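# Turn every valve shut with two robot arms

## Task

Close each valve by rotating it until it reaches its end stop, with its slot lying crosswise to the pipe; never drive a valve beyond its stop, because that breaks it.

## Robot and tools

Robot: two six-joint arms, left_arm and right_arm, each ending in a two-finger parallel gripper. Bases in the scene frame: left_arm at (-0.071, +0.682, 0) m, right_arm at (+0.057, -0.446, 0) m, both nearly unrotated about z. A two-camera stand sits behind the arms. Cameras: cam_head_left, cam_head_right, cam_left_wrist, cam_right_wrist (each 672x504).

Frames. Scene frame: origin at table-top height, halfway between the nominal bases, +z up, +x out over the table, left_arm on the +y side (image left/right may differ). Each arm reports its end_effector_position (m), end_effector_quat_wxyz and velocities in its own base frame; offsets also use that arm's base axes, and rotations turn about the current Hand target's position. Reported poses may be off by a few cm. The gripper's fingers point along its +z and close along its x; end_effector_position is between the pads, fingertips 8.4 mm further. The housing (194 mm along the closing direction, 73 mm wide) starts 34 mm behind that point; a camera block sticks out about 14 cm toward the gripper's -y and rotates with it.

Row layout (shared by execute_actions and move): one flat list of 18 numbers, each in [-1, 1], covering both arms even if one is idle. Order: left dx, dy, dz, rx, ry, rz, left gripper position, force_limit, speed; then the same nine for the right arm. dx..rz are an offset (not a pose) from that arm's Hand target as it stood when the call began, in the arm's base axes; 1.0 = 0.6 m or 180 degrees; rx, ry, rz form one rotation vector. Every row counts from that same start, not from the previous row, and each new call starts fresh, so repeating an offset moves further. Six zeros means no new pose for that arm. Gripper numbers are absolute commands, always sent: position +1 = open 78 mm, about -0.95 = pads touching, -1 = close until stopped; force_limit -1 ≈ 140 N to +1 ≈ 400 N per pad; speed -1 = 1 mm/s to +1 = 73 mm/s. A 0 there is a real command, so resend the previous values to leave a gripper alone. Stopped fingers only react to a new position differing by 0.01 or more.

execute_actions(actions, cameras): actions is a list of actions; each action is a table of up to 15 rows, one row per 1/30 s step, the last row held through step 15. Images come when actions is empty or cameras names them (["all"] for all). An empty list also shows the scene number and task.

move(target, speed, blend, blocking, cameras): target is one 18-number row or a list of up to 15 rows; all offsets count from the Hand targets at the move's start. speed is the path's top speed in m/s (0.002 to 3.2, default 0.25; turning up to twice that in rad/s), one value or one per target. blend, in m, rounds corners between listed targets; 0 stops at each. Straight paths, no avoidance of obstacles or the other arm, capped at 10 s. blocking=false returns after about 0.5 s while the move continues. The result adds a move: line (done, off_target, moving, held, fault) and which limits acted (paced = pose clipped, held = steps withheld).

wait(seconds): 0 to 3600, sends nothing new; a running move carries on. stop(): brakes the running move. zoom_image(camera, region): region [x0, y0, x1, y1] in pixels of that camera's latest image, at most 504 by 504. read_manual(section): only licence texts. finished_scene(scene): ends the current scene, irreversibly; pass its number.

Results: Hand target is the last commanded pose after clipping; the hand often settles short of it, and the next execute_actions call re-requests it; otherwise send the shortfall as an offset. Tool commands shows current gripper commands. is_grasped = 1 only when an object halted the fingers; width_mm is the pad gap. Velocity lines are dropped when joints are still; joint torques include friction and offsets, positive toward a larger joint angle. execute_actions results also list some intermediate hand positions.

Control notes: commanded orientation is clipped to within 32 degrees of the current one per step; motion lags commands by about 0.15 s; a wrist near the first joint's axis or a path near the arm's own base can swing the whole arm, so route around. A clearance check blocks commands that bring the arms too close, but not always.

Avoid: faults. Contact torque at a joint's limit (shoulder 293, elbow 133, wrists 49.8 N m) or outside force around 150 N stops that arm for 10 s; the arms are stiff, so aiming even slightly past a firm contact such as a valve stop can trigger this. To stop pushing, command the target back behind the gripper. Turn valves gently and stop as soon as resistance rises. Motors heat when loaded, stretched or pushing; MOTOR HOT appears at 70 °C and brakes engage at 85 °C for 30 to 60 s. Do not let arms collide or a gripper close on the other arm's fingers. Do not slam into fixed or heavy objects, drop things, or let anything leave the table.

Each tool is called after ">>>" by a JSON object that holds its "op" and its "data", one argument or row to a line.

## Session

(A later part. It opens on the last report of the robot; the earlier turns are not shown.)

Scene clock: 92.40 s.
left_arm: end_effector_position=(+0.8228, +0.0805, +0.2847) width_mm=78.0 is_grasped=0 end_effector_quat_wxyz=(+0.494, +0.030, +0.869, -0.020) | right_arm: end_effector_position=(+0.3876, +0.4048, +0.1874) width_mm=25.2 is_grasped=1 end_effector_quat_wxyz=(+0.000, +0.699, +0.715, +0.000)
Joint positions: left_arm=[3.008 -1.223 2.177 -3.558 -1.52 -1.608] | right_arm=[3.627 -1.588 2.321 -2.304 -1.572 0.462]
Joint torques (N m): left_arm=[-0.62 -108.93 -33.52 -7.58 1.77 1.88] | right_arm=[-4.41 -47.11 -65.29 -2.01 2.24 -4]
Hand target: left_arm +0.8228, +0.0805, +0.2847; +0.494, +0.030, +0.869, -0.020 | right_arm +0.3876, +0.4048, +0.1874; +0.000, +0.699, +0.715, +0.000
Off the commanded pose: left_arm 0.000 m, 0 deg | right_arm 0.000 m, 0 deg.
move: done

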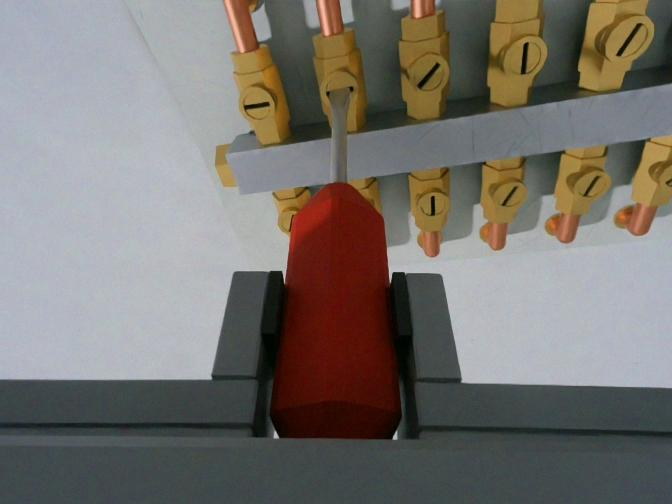

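>>> {"op": "move", "data": {
  "target": [
    [0,0,0,0,0,0,1,-1,0.5,0.0005,0.0000,0,0,0,0,-0.97,-0.2,-0.6],
    [0,0,0,0,0,0,1,-1,0.5,0.0005,0.0000,-0.0018,0,0,0,-0.97,-0.2,-0.6]
  ],
  "speed": 0.01,
  "cameras": ["cam_right_wrist"]
}}

>>> {"op": "zoom_image", "data": {
  "camera": "cam_right_wrist",
  "region": [320, 70, 360, 110]
}}

>>> {"op": "move", "data": {
  "target": [0,0,0,0,0,0,1,-1,0.5,0,0,-0.0010,0,0,0,-0.97,-0.2,-0.6],
  "speed": 0.01
}}

Scene clock: 93.07 s.
left_arm: end_effector_position=(+0.8228, +0.0805, +0.2847) width_mm=78.0 is_grasped=0 end_effector_quat_wxyz=(+0.494, +0.030, +0.869, -0.020) | right_arm: end_effector_position=(+0.3879, +0.4048, +0.1864) width_mm=25.2 is_grasped=1 end_effector_quat_wxyz=(+0.000, +0.699, +0.715, +0.000)
Joint positions: left_arm=[3.008 -1.223 2.177 -3.558 -1.52 -1.608] | right_arm=[3.626 -1.586 2.322 -2.306 -1.572 0.462]
Joint torques (N m): left_arm=[0.13 -108.42 -33.09 -7.8 1.8 1.97] | right_arm=[-4.62 -26.67 -50.45 -4.77 0.35 -4.04]
Hand target: left_arm +0.8228, +0.0805, +0.2847; +0.494, +0.030, +0.869, -0.020 | right_arm +0.3879, +0.4048, +0.1863; +0.000, +0.699, +0.715, +0.000
Off the commanded pose: left_arm 0.000 m, 0 deg | right_arm 0.000 m, 0 deg.
move: done

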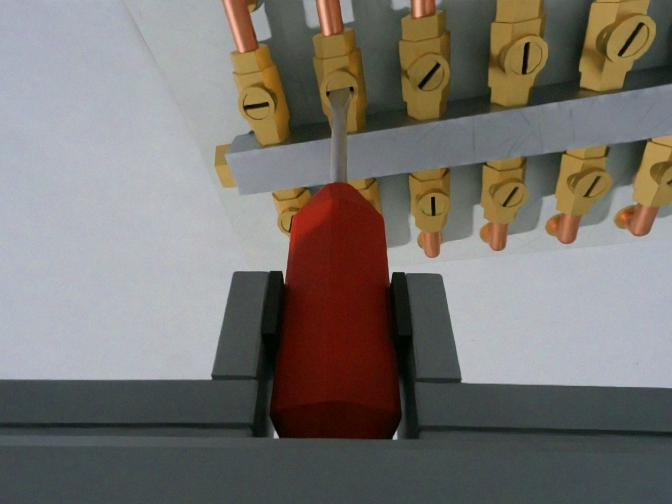

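Scaled by 12.600.

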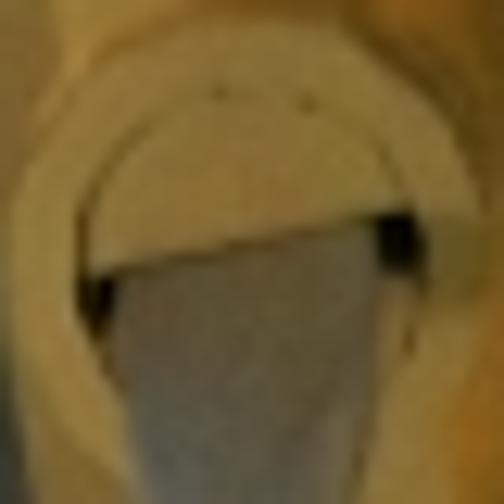

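Scene clock: 93.57 s.
left_arm: end_effector_position=(+0.8228, +0.0805, +0.2847) width_mm=78.0 is_grasped=0 end_effector_quat_wxyz=(+0.494, +0.030, +0.869, -0.020) | right_arm: end_effector_position=(+0.3879, +0.4048, +0.1857) width_mm=25.2 is_grasped=1 end_effector_quat_wxyz=(+0.000, +0.699, +0.715, +0.000)
Joint positions: left_arm=[3.008 -1.223 2.177 -3.558 -1.52 -1.608] | right_arm=[3.626 -1.585 2.322 -2.308 -1.572 0.462]
Joint torques (N m): left_arm=[-0.77 -110.64 -32.8 -7.36 2.14 2.01] | right_arm=[-6.27 -28.19 -49.95 -4.96 -1.67 -4]
Hand target: left_arm +0.8228, +0.0805, +0.2847; +0.494, +0.030, +0.869, -0.020 | right_arm +0.3879, +0.4048, +0.1857; +0.000, +0.699, +0.715, +0.000
Off the commanded pose: left_arm 0.000 m, 0 deg | right_arm 0.000 m, 0 deg.
move: done

>>> {"op": "move", "data": {
  "target": [0,0,0,0,0,0,1,-1,0.5,0,0,-0.0010,0,0,0,-0.97,-0.2,-0.6],
  "speed": 0.01
}}

>>> {"op": "move", "data": {
  "target": [0,0,0,0,0,0,1,-1,0.5,0,0,0,0,0,-0.0278,-0.97,-0.2,-0.6],
  "speed": 0.05
}}

>>> {"op": "move", "data": {
  "target": [0,0,0,0,0,0,1,-1,0.5,0,0,0,0,0,-0.0111,-0.97,-0.2,-0.6],
  "speed": 0.03,
  "cameras": ["cam_right_wrist"]
}}

>>> {"op": "zoom_image", "data": {
  "camera": "cam_right_wrist",
  "region": [320, 70, 360, 110]
}}

Scene clock: 94.20 s.
left_arm: end_effector_position=(+0.8228, +0.0805, +0.2847) width_mm=78.0 is_grasped=0 end_effector_quat_wxyz=(+0.494, +0.030, +0.869, -0.020) | right_arm: end_effector_position=(+0.3879, +0.4048, +0.1852) width_mm=25.2 is_grasped=1 end_effector_quat_wxyz=(+0.000, +0.699, +0.715, +0.000)
Joint positions: left_arm=[3.008 -1.223 2.177 -3.558 -1.52 -1.608] | right_arm=[3.626 -1.584 2.323 -2.31 -1.572 0.462]
Joint torques (N m): left_arm=[-1.02 -110.44 -33.27 -7.74 2.04 1.67] | right_arm=[-5.09 -23.19 -44.8 -4.35 -2.67 -4.19]
Hand target: left_arm +0.8228, +0.0805, +0.2847; +0.494, +0.030, +0.869, -0.020 | right_arm +0.3879, +0.4048, +0.1851; +0.000, +0.699, +0.715, +0.000
Off the commanded pose: left_arm 0.000 m, 0 deg | right_arm 0.000 m, 0 deg.
move: done

Scene clock: 95.50 s.
left_arm: end_effector_position=(+0.8228, +0.0805, +0.2847) width_mm=78.0 is_grasped=0 end_effector_quat_wxyz=(+0.494, +0.030, +0.869, -0.020) | right_arm: end_effector_position=(+0.3879, +0.4047, +0.1851) width_mm=25.2 is_grasped=1 end_effector_quat_wxyz=(+0.000, +0.729, +0.684, +0.000)
Joint positions: left_arm=[3.008 -1.223 2.177 -3.558 -1.52 -1.608] | right_arm=[3.626 -1.584 2.323 -2.309 -1.572 0.549]
Joint torques (N m): left_arm=[-0.19 -109.11 -32.98 -7.69 1.89 2.01] | right_arm=[-2.33 -21.58 -50.87 -1.57 1.04 3.98]
Hand target: left_arm +0.8228, +0.0805, +0.2847; +0.494, +0.030, +0.869, -0.020 | right_arm +0.3879, +0.4048, +0.1851; +0.000, +0.730, +0.684, +0.000
Off the commanded pose: left_arm 0.000 m, 0 deg | right_arm 0.000 m, 0 deg.
move: done

Scene clock: 96.43 s.
left_arm: end_effector_position=(+0.8228, +0.0805, +0.2847) width_mm=78.0 is_grasped=0 end_effector_quat_wxyz=(+0.494, +0.030, +0.869, -0.020) | right_arm: end_effector_position=(+0.3879, +0.4047, +0.1851) width_mm=25.2 is_grasped=1 end_effector_quat_wxyz=(+0.000, +0.741, +0.671, +0.000)
Joint positions: left_arm=[3.008 -1.223 2.177 -3.558 -1.52 -1.608] | right_arm=[3.626 -1.584 2.323 -2.309 -1.572 0.584]
Joint torques (N m): left_arm=[0.33 -110.06 -33.05 -7.44 2.06 1.96] | right_arm=[2.95 -23.02 -58.94 -1.44 1.43 4.5]
Hand target: left_arm +0.8228, +0.0805, +0.2847; +0.494, +0.030, +0.869, -0.020 | right_arm +0.3879, +0.4048, +0.1851; +0.000, +0.741, +0.671, +0.000
Off the commanded pose: left_arm 0.000 m, 0 deg | right_arm 0.000 m, 0 deg.
move: done

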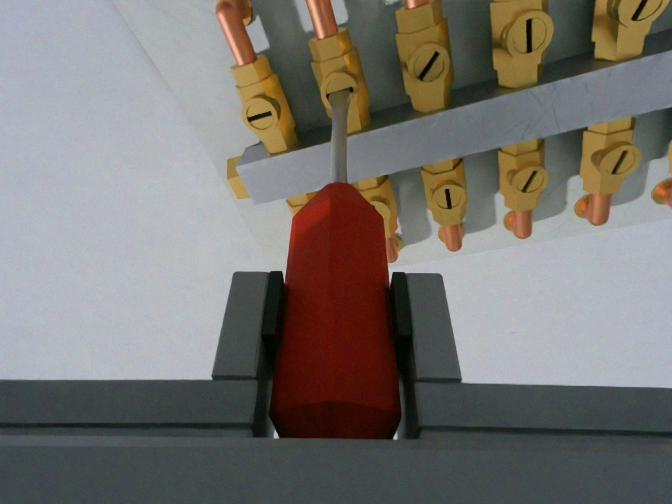

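Scaled by 12.600.

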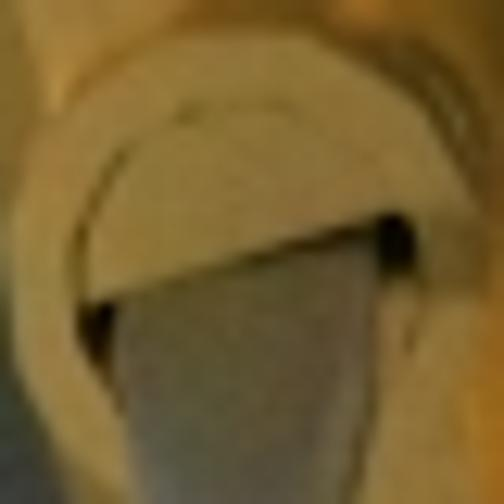

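>>> {"op": "move", "data": {
  "target": [0,0,0,0,0,0,1,-1,0.5,0,0,0,0,0,-0.0083,-0.97,-0.2,-0.6],
  "speed": 0.03
}}

>>> {"op": "move", "data": {
  "target": [0,0,0,0,0,0,1,-1,0.5,0,0,0,0,0,-0.0056,-0.97,-0.2,-0.6],
  "speed": 0.03
}}

Scene clock: 97.37 s.
left_arm: end_effector_position=(+0.8228, +0.0805, +0.2847) width_mm=78.0 is_grasped=0 end_effector_quat_wxyz=(+0.494, +0.030, +0.869, -0.020) | right_arm: end_effector_position=(+0.3879, +0.4048, +0.1851) width_mm=25.2 is_grasped=1 end_effector_quat_wxyz=(+0.000, +0.750, +0.662, +0.000)
Joint positions: left_arm=[3.008 -1.223 2.177 -3.558 -1.52 -1.608] | right_arm=[3.626 -1.584 2.323 -2.309 -1.572 0.61]
Joint torques (N m): left_arm=[-0.57 -110.45 -33.3 -7.41 2.14 1.94] | right_arm=[5.19 -21.82 -59.22 -1.49 1.18 6.04]
Hand target: left_arm +0.8228, +0.0805, +0.2847; +0.494, +0.030, +0.869, -0.020 | right_arm +0.3879, +0.4048, +0.1851; +0.000, +0.750, +0.661, +0.000
Off the commanded pose: left_arm 0.000 m, 0 deg | right_arm 0.000 m, 0 deg.
move: done

Scene clock: 98.03 s.
left_arm: end_effector_position=(+0.8228, +0.0805, +0.2847) width_mm=78.0 is_grasped=0 end_effector_quat_wxyz=(+0.494, +0.030, +0.869, -0.020) | right_arm: end_effector_position=(+0.3879, +0.4048, +0.1851) width_mm=25.2 is_grasped=1 end_effector_quat_wxyz=(+0.000, +0.756, +0.655, +0.000)
Joint positions: left_arm=[3.008 -1.223 2.177 -3.558 -1.52 -1.608] | right_arm=[3.626 -1.584 2.323 -2.309 -1.572 0.627]
Joint torques (N m): left_arm=[0.96 -109.81 -32.92 -7.58 2.03 1.95] | right_arm=[4.83 -21.83 -58.48 -1.65 0.39 6.67]
Hand target: left_arm +0.8228, +0.0805, +0.2847; +0.494, +0.030, +0.869, -0.020 | right_arm +0.3879, +0.4048, +0.1851; +0.000, +0.756, +0.655, +0.000
Off the commanded pose: left_arm 0.000 m, 0 deg | right_arm 0.000 m, 0 deg.
move: done

>>> {"op": "move", "data": {
  "target": [
    [0,0,0,0,0,0,1,-1,0.5,0,0,0,0,0,0.0222,-0.97,-0.2,-0.6],
    [0,0,0,0,0,0,1,-1,0.5,0,0,0.0345,0,0,0.053,-0.97,-0.2,-0.6]
  ],
  "speed": 0.15,
  "cameras": ["cam_right_wrist"]
}}

>>> {"op": "zoom_image", "data": {
  "camera": "cam_right_wrist",
  "region": [310, 50, 370, 110]
}}

>>> {"op": "zoom_image", "data": {
  "camera": "cam_right_wrist",
  "region": [230, 0, 440, 130]
}}

Scene clock: 99.63 s.
left_arm: end_effector_position=(+0.8228, +0.0805, +0.2847) width_mm=78.0 is_grasped=0 end_effector_quat_wxyz=(+0.494, +0.030, +0.869, -0.020) | right_arm: end_effector_position=(+0.3879, +0.4048, +0.2058) width_mm=25.2 is_grasped=1 end_effector_quat_wxyz=(+0.000, +0.699, +0.715, +0.000)
Joint positions: left_arm=[3.008 -1.223 2.177 -3.558 -1.52 -1.608] | right_arm=[3.626 -1.614 2.304 -2.261 -1.572 0.462]
Joint torques (N m): left_arm=[-0.05 -109.18 -33.41 -7.82 1.95 2] | right_arm=[-3.83 -47.07 -66.86 -2.12 4.39 -4.1]
Hand target: left_arm +0.8228, +0.0805, +0.2847; +0.494, +0.030, +0.869, -0.020 | right_arm +0.3879, +0.4048, +0.2058; +0.000, +0.699, +0.715, +0.000
Off the commanded pose: left_arm 0.000 m, 0 deg | right_arm 0.000 m, 0 deg.
move: done

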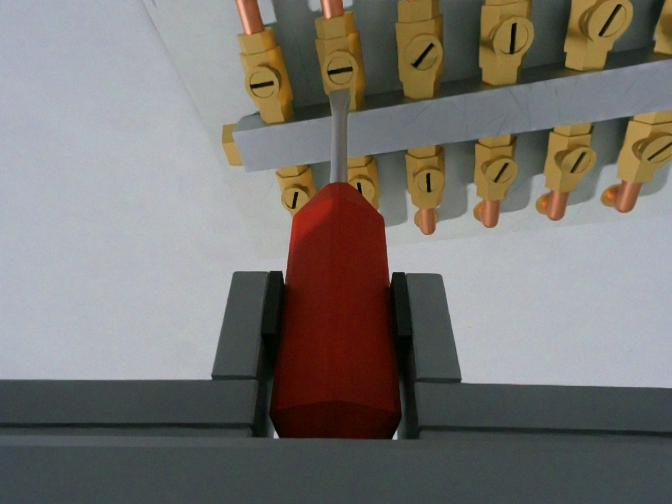

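Scaled by 8.400.

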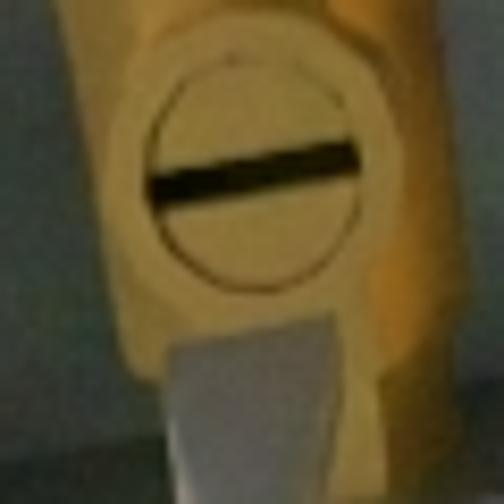

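Scaled by 2.400.

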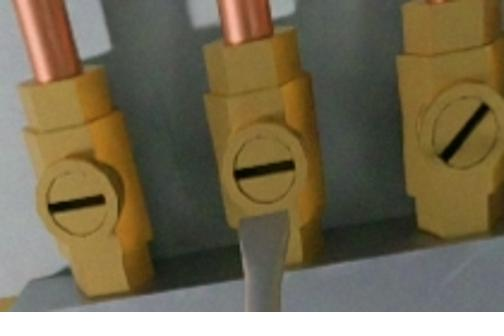

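>>> {"op": "move", "data": {
  "target": [0,0,0,0,0,0,1,-1,0.5,-0.0128,0.0654,0,0,0,0.2483,-0.97,-0.2,-0.6],
  "speed": 0.5,
  "cameras": ["cam_right_wrist"]
}}

>>> {"op": "zoom_image", "data": {
  "camera": "cam_right_wrist",
  "region": [310, 50, 370, 110]
}}

Scene clock: 101.50 s.
left_arm: end_effector_position=(+0.8228, +0.0805, +0.2847) width_mm=78.0 is_grasped=0 end_effector_quat_wxyz=(+0.494, +0.030, +0.869, -0.020) | right_arm: end_effector_position=(+0.3802, +0.4440, +0.2058) width_mm=25.2 is_grasped=1 end_effector_quat_wxyz=(+0.000, +0.374, +0.927, +0.000)
Joint positions: left_arm=[3.008 -1.223 2.177 -3.558 -1.52 -1.608] | right_arm=[3.696 -1.573 2.264 -2.262 -1.571 -0.249]
Joint torques (N m): left_arm=[-0.61 -108.43 -33.28 -7.37 1.95 1.8] | right_arm=[8.82 -29.93 -66.84 -1.87 4.01 -4.24]
Hand target: left_arm +0.8228, +0.0805, +0.2847; +0.494, +0.030, +0.869, -0.020 | right_arm +0.3802, +0.4440, +0.2058; +0.000, +0.374, +0.927, +0.000
Off the commanded pose: left_arm 0.000 m, 0 deg | right_arm 0.000 m, 0 deg.
move: done

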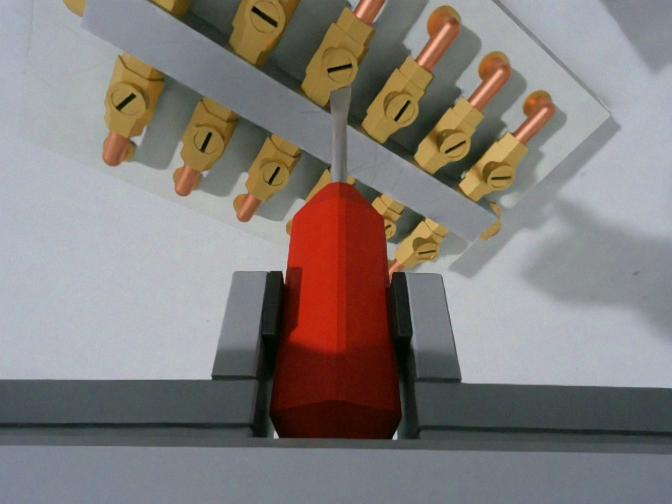

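Scaled by 8.400.

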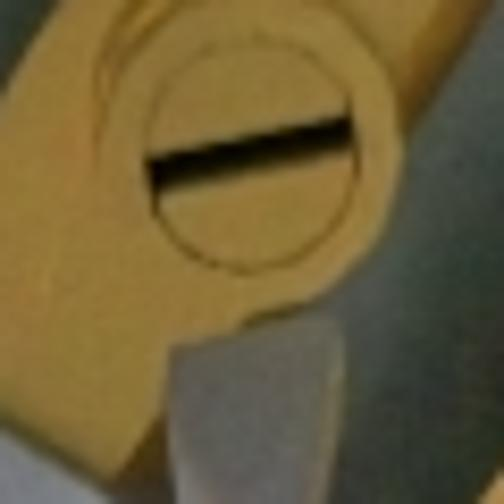

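>>> {"op": "move", "data": {
  "target": [0,0,0,0,0,0,1,-1,0.5,-0.0010,-0.0017,-0.0293,0,0,0.0083,-0.97,-0.2,-0.6],
  "speed": 0.1,
  "cameras": ["cam_right_wrist"]
}}

>>> {"op": "zoom_image", "data": {
  "camera": "cam_right_wrist",
  "region": [320, 70, 360, 110]
}}

Scene clock: 102.40 s.
left_arm: end_effector_position=(+0.8228, +0.0805, +0.2847) width_mm=78.0 is_grasped=0 end_effector_quat_wxyz=(+0.494, +0.030, +0.869, -0.020) | right_arm: end_effector_position=(+0.3796, +0.4430, +0.1884) width_mm=25.2 is_grasped=1 end_effector_quat_wxyz=(+0.000, +0.362, +0.932, +0.000)
Joint positions: left_arm=[3.008 -1.223 2.177 -3.558 -1.52 -1.608] | right_arm=[3.695 -1.551 2.281 -2.302 -1.571 -0.276]
Joint torques (N m): left_arm=[-0.24 -109.16 -32.59 -7.58 2 1.85] | right_arm=[-5.39 -32.8 -49.12 -5.14 3.55 -3.92]
Hand target: left_arm +0.8228, +0.0805, +0.2847; +0.494, +0.030, +0.869, -0.020 | right_arm +0.3796, +0.4430, +0.1883; +0.000, +0.362, +0.932, +0.000
Off the commanded pose: left_arm 0.000 m, 0 deg | right_arm 0.000 m, 0 deg.
move: done

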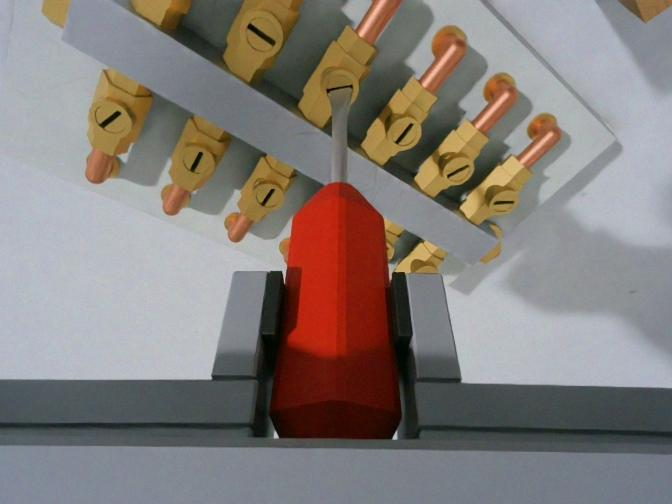

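Scaled by 12.600.

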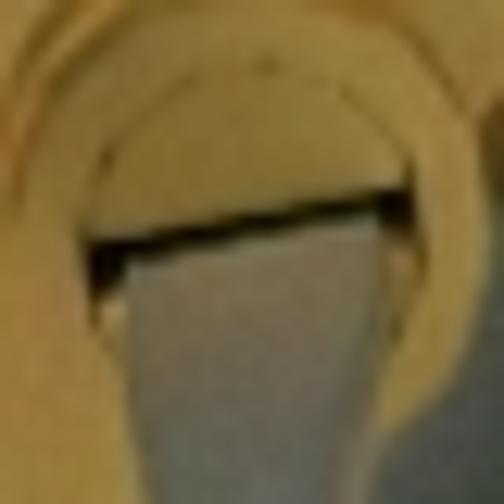

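>>> {"op": "move", "data": {
  "target": [
    [0,0,0,0,0,0,1,-1,0.5,-0.0001,-0.0008,0,0,0,-0.0055,-0.97,-0.2,-0.6],
    [0,0,0,0,0,0,1,-1,0.5,-0.0001,-0.0008,-0.0033,0,0,-0.0055,-0.97,-0.2,-0.6]
  ],
  "speed": 0.02,
  "cameras": ["cam_right_wrist"]
}}

>>> {"op": "zoom_image", "data": {
  "camera": "cam_right_wrist",
  "region": [320, 70, 360, 110]
}}

>>> {"op": "move", "data": {
  "target": [0,0,0,0,0,0,1,-1,0.5,0,0,-0.0010,0,0,0,-0.97,-0.2,-0.6],
  "speed": 0.01
}}

Scene clock: 103.60 s.
left_arm: end_effector_position=(+0.8228, +0.0805, +0.2847) width_mm=78.0 is_grasped=0 end_effector_quat_wxyz=(+0.494, +0.030, +0.869, -0.020) | right_arm: end_effector_position=(+0.3796, +0.4425, +0.1865) width_mm=25.2 is_grasped=1 end_effector_quat_wxyz=(+0.000, +0.370, +0.929, +0.000)
Joint positions: left_arm=[3.008 -1.223 2.177 -3.558 -1.52 -1.608] | right_arm=[3.694 -1.548 2.284 -2.307 -1.571 -0.26]
Joint torques (N m): left_arm=[0.09 -109.72 -33.24 -7.47 2.28 2.08] | right_arm=[-6.84 -27.11 -45.11 -4.19 3.54 2.28]
Hand target: left_arm +0.8228, +0.0805, +0.2847; +0.494, +0.030, +0.869, -0.020 | right_arm +0.3796, +0.4425, +0.1863; +0.000, +0.370, +0.929, +0.000
Off the commanded pose: left_arm 0.000 m, 0 deg | right_arm 0.000 m, 0 deg.
move: done

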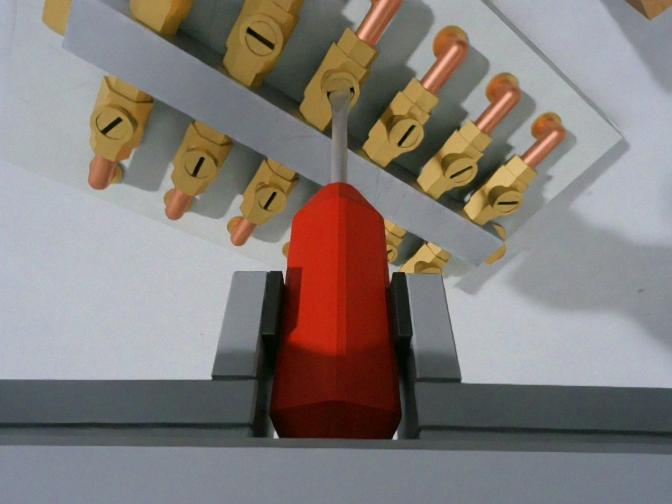

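Scaled by 12.600.

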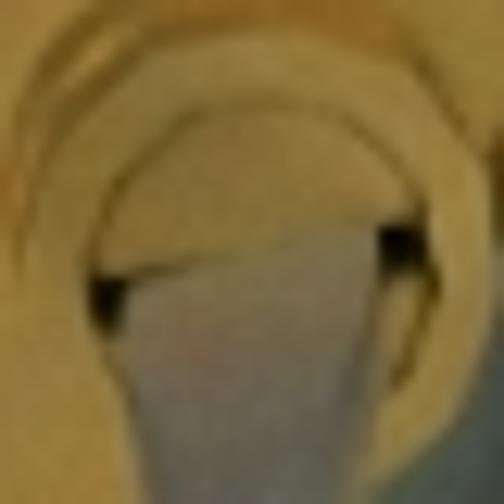

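Scene clock: 104.10 s.
left_arm: end_effector_position=(+0.8228, +0.0805, +0.2847) width_mm=78.0 is_grasped=0 end_effector_quat_wxyz=(+0.494, +0.030, +0.869, -0.020) | right_arm: end_effector_position=(+0.3796, +0.4425, +0.1858) width_mm=25.2 is_grasped=1 end_effector_quat_wxyz=(+0.000, +0.370, +0.929, +0.000)
Joint positions: left_arm=[3.008 -1.223 2.177 -3.558 -1.52 -1.608] | right_arm=[3.694 -1.547 2.284 -2.309 -1.571 -0.26]
Joint torques (N m): left_arm=[-0.61 -109.98 -33.36 -7.62 2.18 1.89] | right_arm=[-7.11 -12.2 -25.13 -1.57 2.89 1.7]
Hand target: left_arm +0.8228, +0.0805, +0.2847; +0.494, +0.030, +0.869, -0.020 | right_arm +0.3796, +0.4425, +0.1857; +0.000, +0.370, +0.929, +0.000
Off the commanded pose: left_arm 0.000 m, 0 deg | right_arm 0.000 m, 0 deg.
move: done

>>> {"op": "move", "data": {
  "target": [
    [0,0,0,0,0,0,1,-1,0.5,0,0,0.0020,0,0,0,-0.97,-0.2,-0.6],
    [0,0,0,0,0,0,1,-1,0.5,0.0002,0.0003,0.0020,0,0,0,-0.97,-0.2,-0.6],
    [0,0,0,0,0,0,1,-1,0.5,0.0002,0.0003,0.0010,0,0,0,-0.97,-0.2,-0.6]
  ],
  "speed": 0.015,
  "cameras": ["cam_right_wrist"]
}}

>>> {"op": "zoom_image", "data": {
  "camera": "cam_right_wrist",
  "region": [320, 70, 360, 110]
}}

>>> {"op": "move", "data": {
  "target": [0,0,0,0,0,0,1,-1,0.5,0,0,-0.0010,0,0,0,-0.97,-0.2,-0.6],
  "speed": 0.01
}}

Scene clock: 104.77 s.
left_arm: end_effector_position=(+0.8228, +0.0805, +0.2847) width_mm=78.0 is_grasped=0 end_effector_quat_wxyz=(+0.494, +0.030, +0.869, -0.020) | right_arm: end_effector_position=(+0.3797, +0.4426, +0.1863) width_mm=25.2 is_grasped=1 end_effector_quat_wxyz=(+0.000, +0.370, +0.929, +0.000)
Joint positions: left_arm=[3.008 -1.223 2.177 -3.558 -1.52 -1.608] | right_arm=[3.694 -1.548 2.284 -2.307 -1.571 -0.26]
Joint torques (N m): left_arm=[-1.15 -110.19 -32.9 -7.58 2.06 1.98] | right_arm=[8.77 -28.19 -62.95 -4.66 1.97 1.73]
Hand target: left_arm +0.8228, +0.0805, +0.2847; +0.494, +0.030, +0.869, -0.020 | right_arm +0.3797, +0.4427, +0.1863; +0.000, +0.370, +0.929, +0.000
Off the commanded pose: left_arm 0.000 m, 0 deg | right_arm 0.000 m, 0 deg.
move: done

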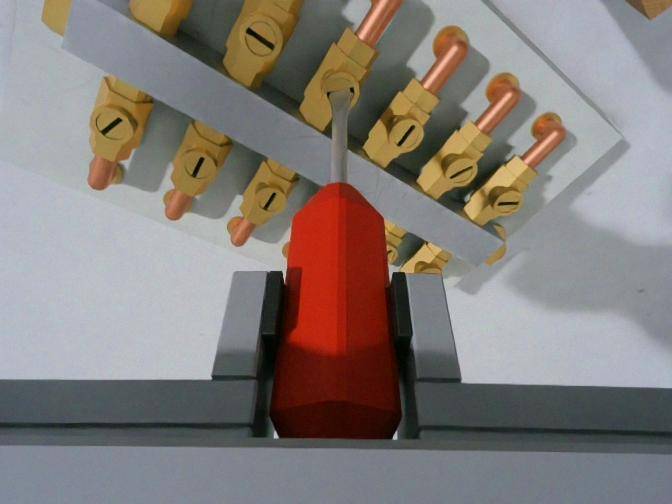

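Scaled by 12.600.

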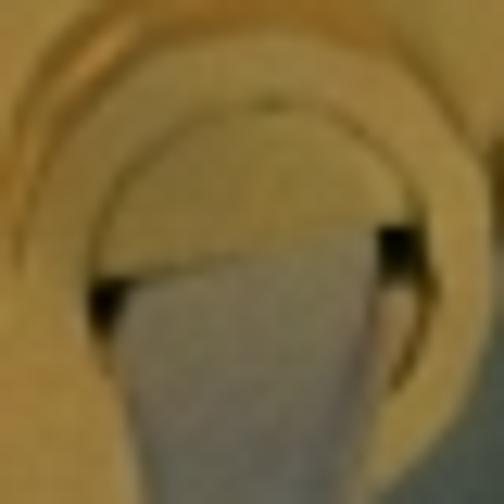

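Scene clock: 105.27 s.
left_arm: end_effector_position=(+0.8228, +0.0805, +0.2847) width_mm=78.0 is_grasped=0 end_effector_quat_wxyz=(+0.494, +0.030, +0.869, -0.020) | right_arm: end_effector_position=(+0.3798, +0.4427, +0.1858) width_mm=25.2 is_grasped=1 end_effector_quat_wxyz=(+0.000, +0.370, +0.929, +0.000)
Joint positions: left_arm=[3.008 -1.223 2.177 -3.558 -1.52 -1.608] | right_arm=[3.694 -1.547 2.284 -2.309 -1.571 -0.26]
Joint torques (N m): left_arm=[-0.41 -108.66 -32.58 -7.43 1.95 1.89] | right_arm=[8.69 -14.77 -27.52 -2.01 0.92 1.67]
Hand target: left_arm +0.8228, +0.0805, +0.2847; +0.494, +0.030, +0.869, -0.020 | right_arm +0.3797, +0.4427, +0.1857; +0.000, +0.370, +0.929, +0.000
Off the commanded pose: left_arm 0.000 m, 0 deg | right_arm 0.000 m, 0 deg.
move: done

>>> {"op": "move", "data": {
  "target": [
    [0,0,0,0,0,0,1,-1,0.5,0,0,0.0020,0,0,0,-0.97,-0.2,-0.6],
    [0,0,0,0,0,0,1,-1,0.5,0.0001,0.0001,0.0020,0,0,-0.0139,-0.97,-0.2,-0.6],
    [0,0,0,0,0,0,1,-1,0.5,0.0001,0.0001,0.0007,0,0,-0.0139,-0.97,-0.2,-0.6]
  ],
  "speed": 0.015,
  "cameras": ["cam_right_wrist"]
}}

>>> {"op": "zoom_image", "data": {
  "camera": "cam_right_wrist",
  "region": [320, 70, 360, 110]
}}

>>> {"op": "move", "data": {
  "target": [0,0,0,0,0,0,1,-1,0.5,0,0,-0.0008,0,0,0,-0.97,-0.2,-0.6],
  "speed": 0.01
}}

Scene clock: 107.50 s.
left_arm: end_effector_position=(+0.8228, +0.0805, +0.2847) width_mm=78.0 is_grasped=0 end_effector_quat_wxyz=(+0.494, +0.030, +0.869, -0.020) | right_arm: end_effector_position=(+0.3798, +0.4428, +0.1862) width_mm=25.2 is_grasped=1 end_effector_quat_wxyz=(+0.000, +0.390, +0.921, +0.000)
Joint positions: left_arm=[3.008 -1.223 2.177 -3.558 -1.52 -1.608] | right_arm=[3.694 -1.548 2.283 -2.307 -1.571 -0.216]
Joint torques (N m): left_arm=[-0.47 -108.95 -32.91 -7.68 2.17 1.73] | right_arm=[10.79 -34.04 -48.97 -4.94 -3.42 2.11]
Hand target: left_arm +0.8228, +0.0805, +0.2847; +0.494, +0.030, +0.869, -0.020 | right_arm +0.3798, +0.4427, +0.1861; +0.000, +0.390, +0.921, +0.000
Off the commanded pose: left_arm 0.000 m, 0 deg | right_arm 0.000 m, 0 deg.
move: done

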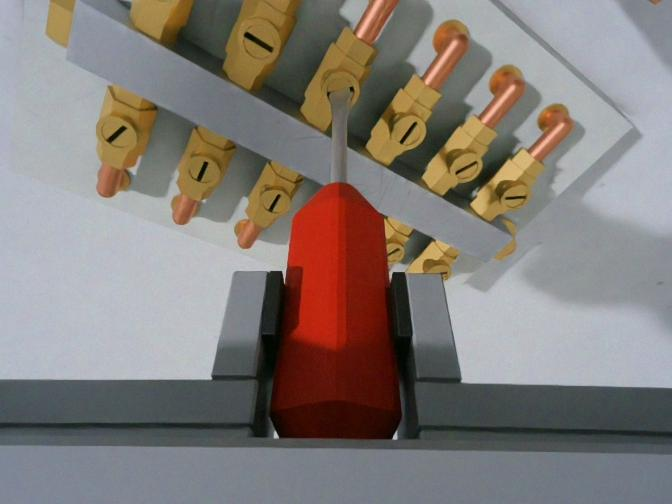

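Scaled by 12.600.

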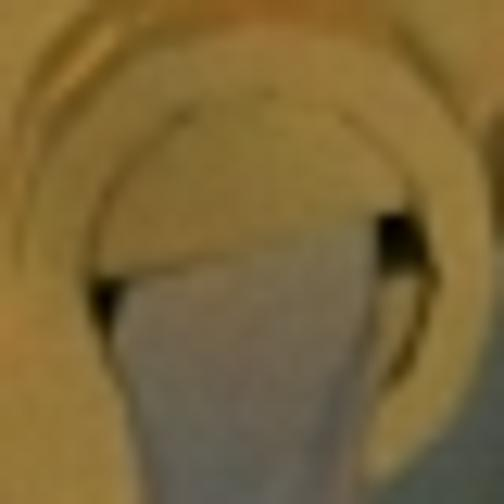

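Scene clock: 108.00 s.
left_arm: end_effector_position=(+0.8228, +0.0805, +0.2847) width_mm=78.0 is_grasped=0 end_effector_quat_wxyz=(+0.494, +0.030, +0.869, -0.020) | right_arm: end_effector_position=(+0.3798, +0.4427, +0.1856) width_mm=25.2 is_grasped=1 end_effector_quat_wxyz=(+0.000, +0.390, +0.921, +0.000)
Joint positions: left_arm=[3.008 -1.223 2.177 -3.558 -1.52 -1.608] | right_arm=[3.694 -1.547 2.284 -2.309 -1.571 -0.216]
Joint torques (N m): left_arm=[-0.37 -109.99 -33.06 -7.54 2.31 1.61] | right_arm=[9.83 -26.58 -45.17 -4.3 -3.48 2.16]
Hand target: left_arm +0.8228, +0.0805, +0.2847; +0.494, +0.030, +0.869, -0.020 | right_arm +0.3798, +0.4427, +0.1856; +0.000, +0.390, +0.921, +0.000
Off the commanded pose: left_arm 0.000 m, 0 deg | right_arm 0.000 m, 0 deg.
move: done

>>> {"op": "move", "data": {
  "target": [
    [0,0,0,0,0,0,1,-1,0.5,0,0,-0.0008,0,0,0,-0.97,-0.2,-0.6],
    [0,0,0,0,0,0,1,-1,0.5,0,0,-0.0008,0,0,-0.267,-0.97,-0.2,-0.6]
  ],
  "speed": [0.02,0.3],
  "cameras": ["cam_right_wrist"]
}}

>>> {"op": "zoom_image", "data": {
  "camera": "cam_right_wrist",
  "region": [320, 70, 360, 110]
}}

>>> {"op": "move", "data": {
  "target": [0,0,0,0,0,0,1,-1,0.5,0,0,0,0,0,-0.0083,-0.97,-0.2,-0.6],
  "speed": 0.05
}}

Scene clock: 110.30 s.
left_arm: end_effector_position=(+0.8228, +0.0805, +0.2847) width_mm=78.0 is_grasped=0 end_effector_quat_wxyz=(+0.494, +0.030, +0.869, -0.020) | right_arm: end_effector_position=(+0.3798, +0.4427, +0.1851) width_mm=25.2 is_grasped=1 end_effector_quat_wxyz=(+0.000, +0.731, +0.682, +0.000)
Joint positions: left_arm=[3.008 -1.223 2.177 -3.558 -1.52 -1.608] | right_arm=[3.695 -1.546 2.284 -2.309 -1.572 0.623]
Joint torques (N m): left_arm=[-0.16 -108.94 -32.74 -7.67 2.07 1.95] | right_arm=[9.37 -19.68 -52.56 -0.86 -2.88 3.55]
Hand target: left_arm +0.8228, +0.0805, +0.2847; +0.494, +0.030, +0.869, -0.020 | right_arm +0.3798, +0.4427, +0.1851; +0.000, +0.731, +0.682, +0.000
Off the commanded pose: left_arm 0.000 m, 0 deg | right_arm 0.000 m, 0 deg.
move: done

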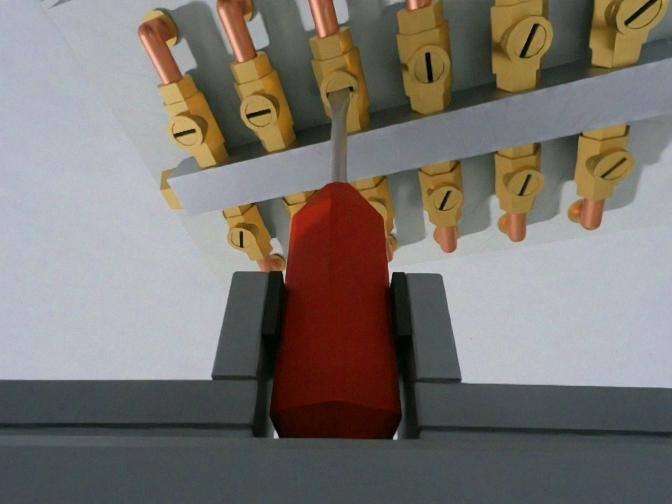

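Scaled by 12.600.

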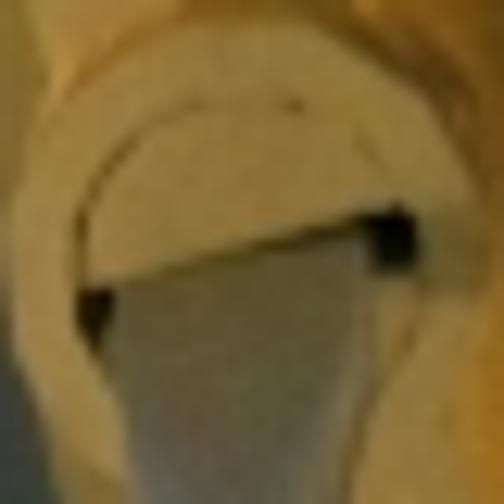

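Scene clock: 111.00 s.
left_arm: end_effector_position=(+0.8228, +0.0805, +0.2847) width_mm=78.0 is_grasped=0 end_effector_quat_wxyz=(+0.494, +0.030, +0.869, -0.020) | right_arm: end_effector_position=(+0.3798, +0.4427, +0.1851) width_mm=25.2 is_grasped=1 end_effector_quat_wxyz=(+0.000, +0.740, +0.672, +0.000)
Joint positions: left_arm=[3.008 -1.223 2.177 -3.558 -1.52 -1.608] | right_arm=[3.695 -1.546 2.284 -2.309 -1.572 0.649]
Joint torques (N m): left_arm=[-0.22 -110.57 -33.03 -7.72 2.38 1.78] | right_arm=[9.55 -19.56 -52.52 -1.07 -2.51 4.48]
Hand target: left_arm +0.8228, +0.0805, +0.2847; +0.494, +0.030, +0.869, -0.020 | right_arm +0.3798, +0.4427, +0.1851; +0.000, +0.740, +0.672, +0.000
Off the commanded pose: left_arm 0.000 m, 0 deg | right_arm 0.000 m, 0 deg.
move: done

>>> {"op": "move", "data": {
  "target": [0,0,0,0,0,0,1,-1,0.5,0,0,0,0,0,-0.0061,-0.97,-0.2,-0.6],
  "speed": 0.04
}}

Scene clock: 111.70 s.
left_arm: end_effector_position=(+0.8228, +0.0805, +0.2847) width_mm=78.0 is_grasped=0 end_effector_quat_wxyz=(+0.494, +0.030, +0.869, -0.020) | right_arm: end_effector_position=(+0.3798, +0.4427, +0.1851) width_mm=25.2 is_grasped=1 end_effector_quat_wxyz=(+0.000, +0.747, +0.665, +0.000)
Joint positions: left_arm=[3.008 -1.223 2.177 -3.558 -1.52 -1.608] | right_arm=[3.695 -1.546 2.284 -2.309 -1.572 0.668]
Joint torques (N m): left_arm=[-0.94 -110.78 -32.76 -7.64 2.36 1.84] | right_arm=[8.61 -18.47 -51.9 -0.89 -2.46 5.53]
Hand target: left_arm +0.8228, +0.0805, +0.2847; +0.494, +0.030, +0.869, -0.020 | right_arm +0.3798, +0.4427, +0.1851; +0.000, +0.747, +0.665, +0.000
Off the commanded pose: left_arm 0.000 m, 0 deg | right_arm 0.000 m, 0 deg.
move: done

>>> {"op": "move", "data": {
  "target": [
    [0,0,0,0,0,0,1,-1,0.5,0,0,0,0,0,0.0167,-0.97,-0.2,-0.6],
    [0,0,0,0,0,0,1,-1,0.5,0,0,0.0345,0,0,0.0167,-0.97,-0.2,-0.6],
    [0,0,0,0,0,0,1,-1,0.5,-0.0137,0.0640,0.0345,0,0,0.5144,-0.97,-0.2,-0.6]
  ],
  "speed": [0.1,0.15,0.6],
  "cameras": ["cam_right_wrist"]
}}

>>> {"op": "zoom_image", "data": {
  "camera": "cam_right_wrist",
  "region": [310, 50, 370, 110]
}}

Scene clock: 115.20 s.
left_arm: end_effector_position=(+0.8228, +0.0805, +0.2847) width_mm=78.0 is_grasped=0 end_effector_quat_wxyz=(+0.494, +0.030, +0.869, -0.020) | right_arm: end_effector_position=(+0.3715, +0.4811, +0.2058) width_mm=25.2 is_grasped=1 end_effector_quat_wxyz=(+0.000, +0.035, +0.999, +0.000)
Joint positions: left_arm=[3.008 -1.223 2.177 -3.558 -1.52 -1.608] | right_arm=[3.759 -1.534 2.224 -2.261 -1.571 -0.883]
Joint torques (N m): left_arm=[-0.22 -108.58 -33.19 -7.31 2.48 1.8] | right_arm=[9.09 -33.02 -66.48 -2 3.92 -4.33]
Hand target: left_arm +0.8228, +0.0805, +0.2847; +0.494, +0.030, +0.869, -0.020 | right_arm +0.3715, +0.4811, +0.2058; +0.000, +0.035, +0.999, +0.000
Off the commanded pose: left_arm 0.000 m, 0 deg | right_arm 0.000 m, 0 deg.
move: done

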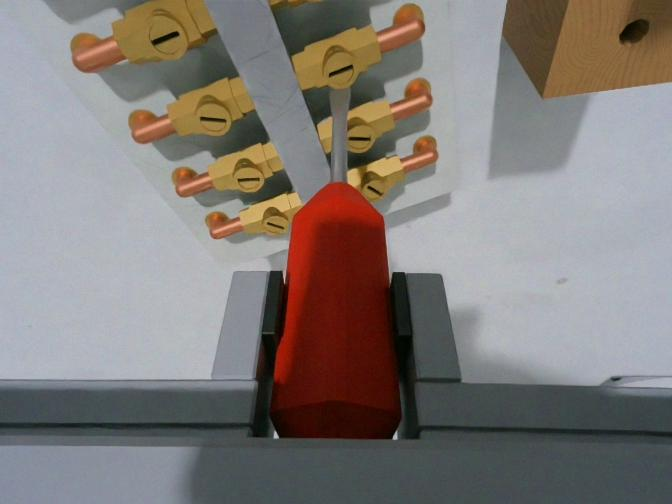

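Scaled by 8.400.

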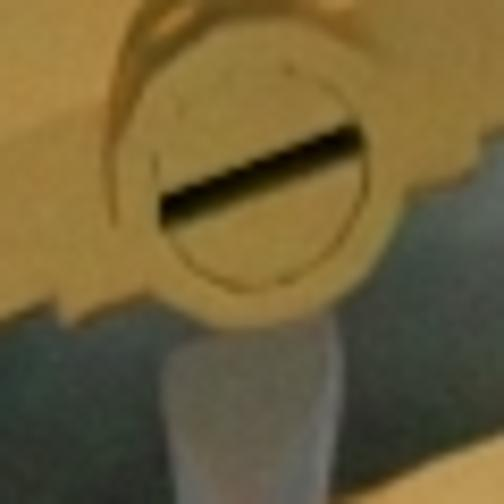

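>>> {"op": "move", "data": {
  "target": [0,0,0,0,0,0,1,-1,0.5,-0.0009,-0.0003,-0.0293,0,0,0.0411,-0.97,-0.2,-0.6],
  "speed": 0.1,
  "cameras": ["cam_right_wrist"]
}}

>>> {"op": "zoom_image", "data": {
  "camera": "cam_right_wrist",
  "region": [320, 70, 360, 110]
}}

Scene clock: 116.47 s.
left_arm: end_effector_position=(+0.8228, +0.0805, +0.2847) width_mm=78.0 is_grasped=0 end_effector_quat_wxyz=(+0.494, +0.030, +0.869, -0.020) | right_arm: end_effector_position=(+0.3710, +0.4810, +0.1883) width_mm=25.2 is_grasped=1 end_effector_quat_wxyz=(+0.000, -0.029, +1.000, +0.000)
Joint positions: left_arm=[3.008 -1.223 2.177 -3.558 -1.52 -1.608] | right_arm=[3.759 -1.511 2.24 -2.3 -1.571 -1.012]
Joint torques (N m): left_arm=[-0.1 -109.64 -32.8 -7.61 2.41 1.86] | right_arm=[4.43 -34.06 -50.51 -5.1 2.97 -4.05]
Hand target: left_arm +0.8228, +0.0805, +0.2847; +0.494, +0.030, +0.869, -0.020 | right_arm +0.3710, +0.4810, +0.1883; +0.000, -0.030, +1.000, +0.000
Off the commanded pose: left_arm 0.000 m, 0 deg | right_arm 0.000 m, 0 deg.
move: done

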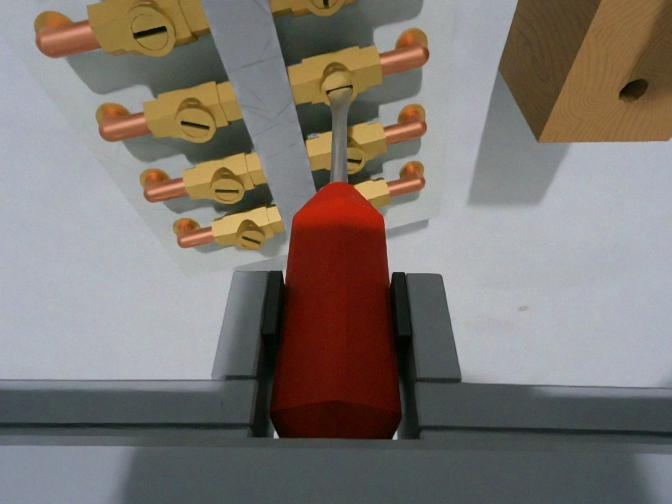

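Scaled by 12.600.

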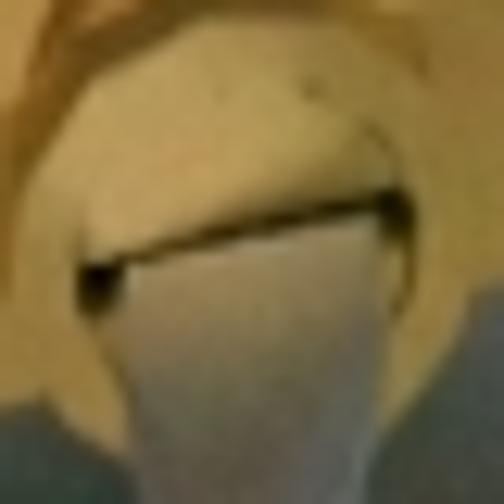

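>>> {"op": "move", "data": {
  "target": [
    [0,0,0,0,0,0,1,-1,0.5,0.0004,0,0,0,0,0,-0.97,-0.2,-0.6],
    [0,0,0,0,0,0,1,-1,0.5,0.0004,0,-0.0043,0,0,0,-0.97,-0.2,-0.6]
  ],
  "speed": 0.015,
  "cameras": ["cam_right_wrist"]
}}

>>> {"op": "zoom_image", "data": {
  "camera": "cam_right_wrist",
  "region": [320, 70, 360, 110]
}}

Scene clock: 117.23 s.
left_arm: end_effector_position=(+0.8228, +0.0805, +0.2847) width_mm=78.0 is_grasped=0 end_effector_quat_wxyz=(+0.494, +0.030, +0.869, -0.020) | right_arm: end_effector_position=(+0.3713, +0.4810, +0.1859) width_mm=25.2 is_grasped=1 end_effector_quat_wxyz=(+0.000, -0.030, +1.000, +0.000)
Joint positions: left_arm=[3.008 -1.223 2.177 -3.558 -1.52 -1.608] | right_arm=[3.759 -1.507 2.242 -2.306 -1.571 -1.013]
Joint torques (N m): left_arm=[-0.73 -110.61 -32.7 -7.51 2.48 1.74] | right_arm=[-7.58 -24.3 -39.81 -3.3 2.97 -4.2]
Hand target: left_arm +0.8228, +0.0805, +0.2847; +0.494, +0.030, +0.869, -0.020 | right_arm +0.3712, +0.4810, +0.1857; +0.000, -0.030, +1.000, +0.000
Off the commanded pose: left_arm 0.000 m, 0 deg | right_arm 0.000 m, 0 deg.
move: done

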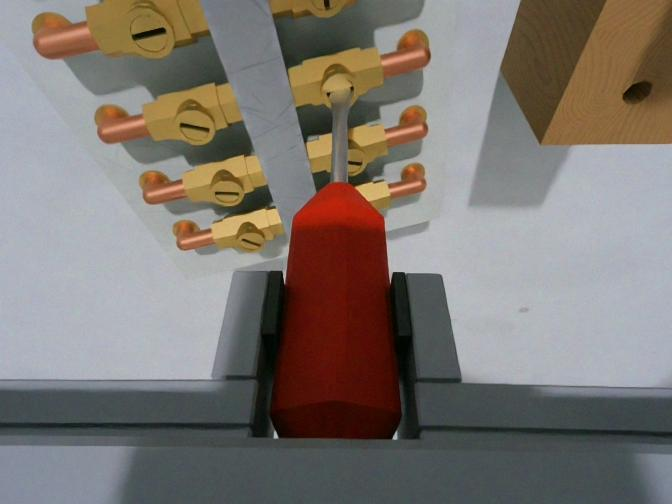

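Scaled by 12.600.

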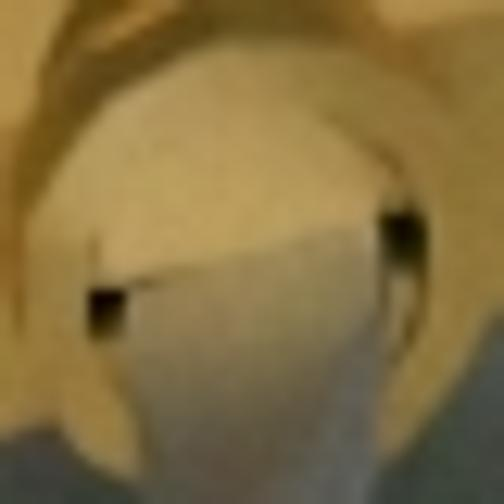

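>>> {"op": "move", "data": {
  "target": [0,0,0,0,0,0,1,-1,0.5,0,0,-0.0005,0,0,0,-0.97,-0.2,-0.6],
  "speed": 0.01
}}

Scene clock: 117.83 s.
left_arm: end_effector_position=(+0.8228, +0.0805, +0.2847) width_mm=78.0 is_grasped=0 end_effector_quat_wxyz=(+0.494, +0.030, +0.869, -0.020) | right_arm: end_effector_position=(+0.3713, +0.4810, +0.1854) width_mm=25.2 is_grasped=1 end_effector_quat_wxyz=(+0.000, -0.030, +1.000, +0.000)
Joint positions: left_arm=[3.008 -1.223 2.177 -3.558 -1.52 -1.608] | right_arm=[3.759 -1.507 2.242 -2.307 -1.571 -1.013]
Joint torques (N m): left_arm=[0.67 -110.07 -32.37 -7.53 2.41 1.61] | right_arm=[-6.69 -13.64 -25.18 -1.9 0.27 -4.15]
Hand target: left_arm +0.8228, +0.0805, +0.2847; +0.494, +0.030, +0.869, -0.020 | right_arm +0.3712, +0.4810, +0.1854; +0.000, -0.030, +1.000, +0.000
Off the commanded pose: left_arm 0.000 m, 0 deg | right_arm 0.000 m, 0 deg.
move: done

>>> {"op": "move", "data": {
  "target": [
    [0,0,0,0,0,0,1,-1,0.5,0,0,0.0025,0,0,0,-0.97,-0.2,-0.6],
    [0,0,0,0,0,0,1,-1,0.5,0,0.0002,0.0025,0,0,-0.0125,-0.97,-0.2,-0.6],
    [0,0,0,0,0,0,1,-1,0.5,0,0.0002,0.0010,0,0,-0.0125,-0.97,-0.2,-0.6]
  ],
  "speed": 0.015,
  "cameras": ["cam_right_wrist"]
}}

>>> {"op": "zoom_image", "data": {
  "camera": "cam_right_wrist",
  "region": [320, 70, 360, 110]
}}

>>> {"op": "move", "data": {
  "target": [0,0,0,0,0,0,1,-1,0.5,0,0,-0.0012,0,0,0,-0.97,-0.2,-0.6],
  "speed": 0.01
}}

Scene clock: 119.87 s.
left_arm: end_effector_position=(+0.8228, +0.0805, +0.2847) width_mm=78.0 is_grasped=0 end_effector_quat_wxyz=(+0.494, +0.030, +0.869, -0.020) | right_arm: end_effector_position=(+0.3713, +0.4811, +0.1861) width_mm=25.2 is_grasped=1 end_effector_quat_wxyz=(+0.000, -0.010, +1.000, +0.000)
Joint positions: left_arm=[3.008 -1.223 2.177 -3.558 -1.52 -1.608] | right_arm=[3.759 -1.508 2.241 -2.305 -1.571 -0.974]
Joint torques (N m): left_arm=[-0.03 -108.94 -32.55 -7.5 2.38 1.84] | right_arm=[9.58 -35.55 -50.86 -5.21 -3.48 2.04]
Hand target: left_arm +0.8228, +0.0805, +0.2847; +0.494, +0.030, +0.869, -0.020 | right_arm +0.3712, +0.4811, +0.1860; +0.000, -0.010, +1.000, +0.000
Off the commanded pose: left_arm 0.000 m, 0 deg | right_arm 0.000 m, 0 deg.
move: done

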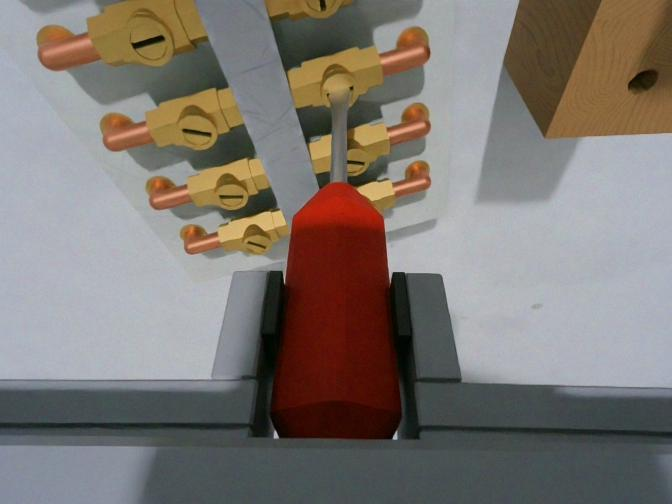

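Scaled by 12.600.

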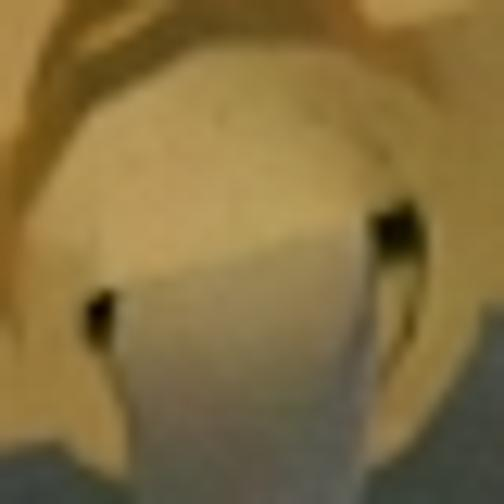

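Scene clock: 120.37 s.
left_arm: end_effector_position=(+0.8228, +0.0805, +0.2847) width_mm=78.0 is_grasped=0 end_effector_quat_wxyz=(+0.494, +0.030, +0.869, -0.020) | right_arm: end_effector_position=(+0.3713, +0.4811, +0.1853) width_mm=25.2 is_grasped=1 end_effector_quat_wxyz=(+0.000, -0.010, +1.000, +0.000)
Joint positions: left_arm=[3.008 -1.223 2.177 -3.558 -1.52 -1.608] | right_arm=[3.759 -1.506 2.242 -2.307 -1.571 -0.973]
Joint torques (N m): left_arm=[-0.83 -110.28 -32.55 -7.5 2.38 1.77] | right_arm=[8.67 -33.78 -49.08 -5.14 -3.55 2.3]
Hand target: left_arm +0.8228, +0.0805, +0.2847; +0.494, +0.030, +0.869, -0.020 | right_arm +0.3712, +0.4811, +0.1853; +0.000, -0.010, +1.000, +0.000
Off the commanded pose: left_arm 0.000 m, 0 deg | right_arm 0.000 m, 0 deg.
move: done

>>> {"op": "move", "data": {
  "target": [
    [0,0,0,0,0,0,1,-1,0.5,0,0,-0.0006,0,0,0,-0.97,-0.2,-0.6],
    [0,0,0,0,0,0,1,-1,0.5,0,0,-0.0006,0,0,-0.534,-0.97,-0.2,-0.6]
  ],
  "speed": [0.02,0.35],
  "cameras": ["cam_right_wrist"]
}}

>>> {"op": "zoom_image", "data": {
  "camera": "cam_right_wrist",
  "region": [320, 70, 360, 110]
}}

>>> {"op": "move", "data": {
  "target": [0,0,0,0,0,0,1,-1,0.5,0,0,0,0,0,-0.0039,-0.97,-0.2,-0.6],
  "speed": 0.05
}}

Scene clock: 123.80 s.
left_arm: end_effector_position=(+0.8228, +0.0805, +0.2847) width_mm=78.0 is_grasped=0 end_effector_quat_wxyz=(+0.494, +0.030, +0.869, -0.020) | right_arm: end_effector_position=(+0.3712, +0.4811, +0.1849) width_mm=25.2 is_grasped=1 end_effector_quat_wxyz=(+0.000, +0.737, +0.676, +0.000)
Joint positions: left_arm=[3.008 -1.223 2.177 -3.558 -1.52 -1.608] | right_arm=[3.759 -1.506 2.242 -2.307 -1.572 0.704]
Joint torques (N m): left_arm=[-1.68 -110.05 -32.63 -7.36 2.61 2.07] | right_arm=[8.06 -21.94 -50.08 -0.56 -2.49 4.17]
Hand target: left_arm +0.8228, +0.0805, +0.2847; +0.494, +0.030, +0.869, -0.020 | right_arm +0.3712, +0.4811, +0.1849; +0.000, +0.737, +0.676, +0.000
Off the commanded pose: left_arm 0.000 m, 0 deg | right_arm 0.000 m, 0 deg.
move: done

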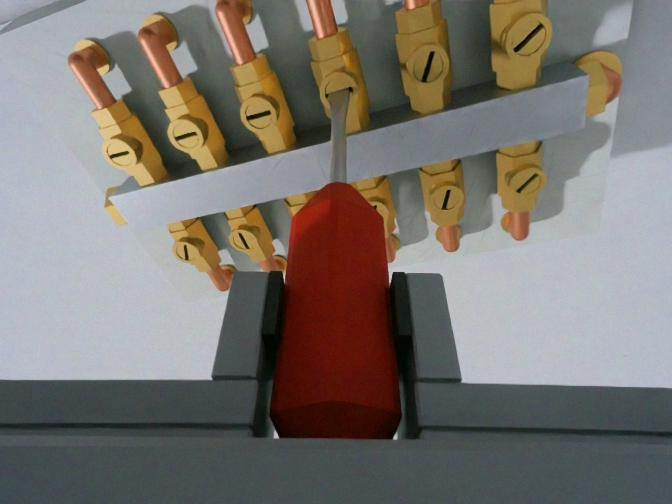

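Scaled by 12.600.

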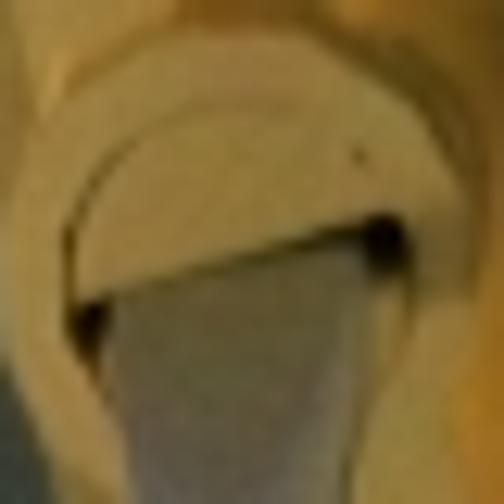

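Scene clock: 124.30 s.
left_arm: end_effector_position=(+0.8228, +0.0805, +0.2847) width_mm=78.0 is_grasped=0 end_effector_quat_wxyz=(+0.494, +0.030, +0.869, -0.020) | right_arm: end_effector_position=(+0.3712, +0.4811, +0.1849) width_mm=25.2 is_grasped=1 end_effector_quat_wxyz=(+0.000, +0.741, +0.671, +0.000)
Joint positions: left_arm=[3.008 -1.223 2.177 -3.558 -1.52 -1.608] | right_arm=[3.759 -1.506 2.242 -2.307 -1.572 0.716]
Joint torques (N m): left_arm=[-0.36 -109.53 -32.4 -7.8 2.31 1.84] | right_arm=[9.42 -19.42 -49.59 -0.78 -2.35 4.89]
Hand target: left_arm +0.8228, +0.0805, +0.2847; +0.494, +0.030, +0.869, -0.020 | right_arm +0.3712, +0.4811, +0.1849; +0.000, +0.741, +0.671, +0.000
Off the commanded pose: left_arm 0.000 m, 0 deg | right_arm 0.000 m, 0 deg.
move: done


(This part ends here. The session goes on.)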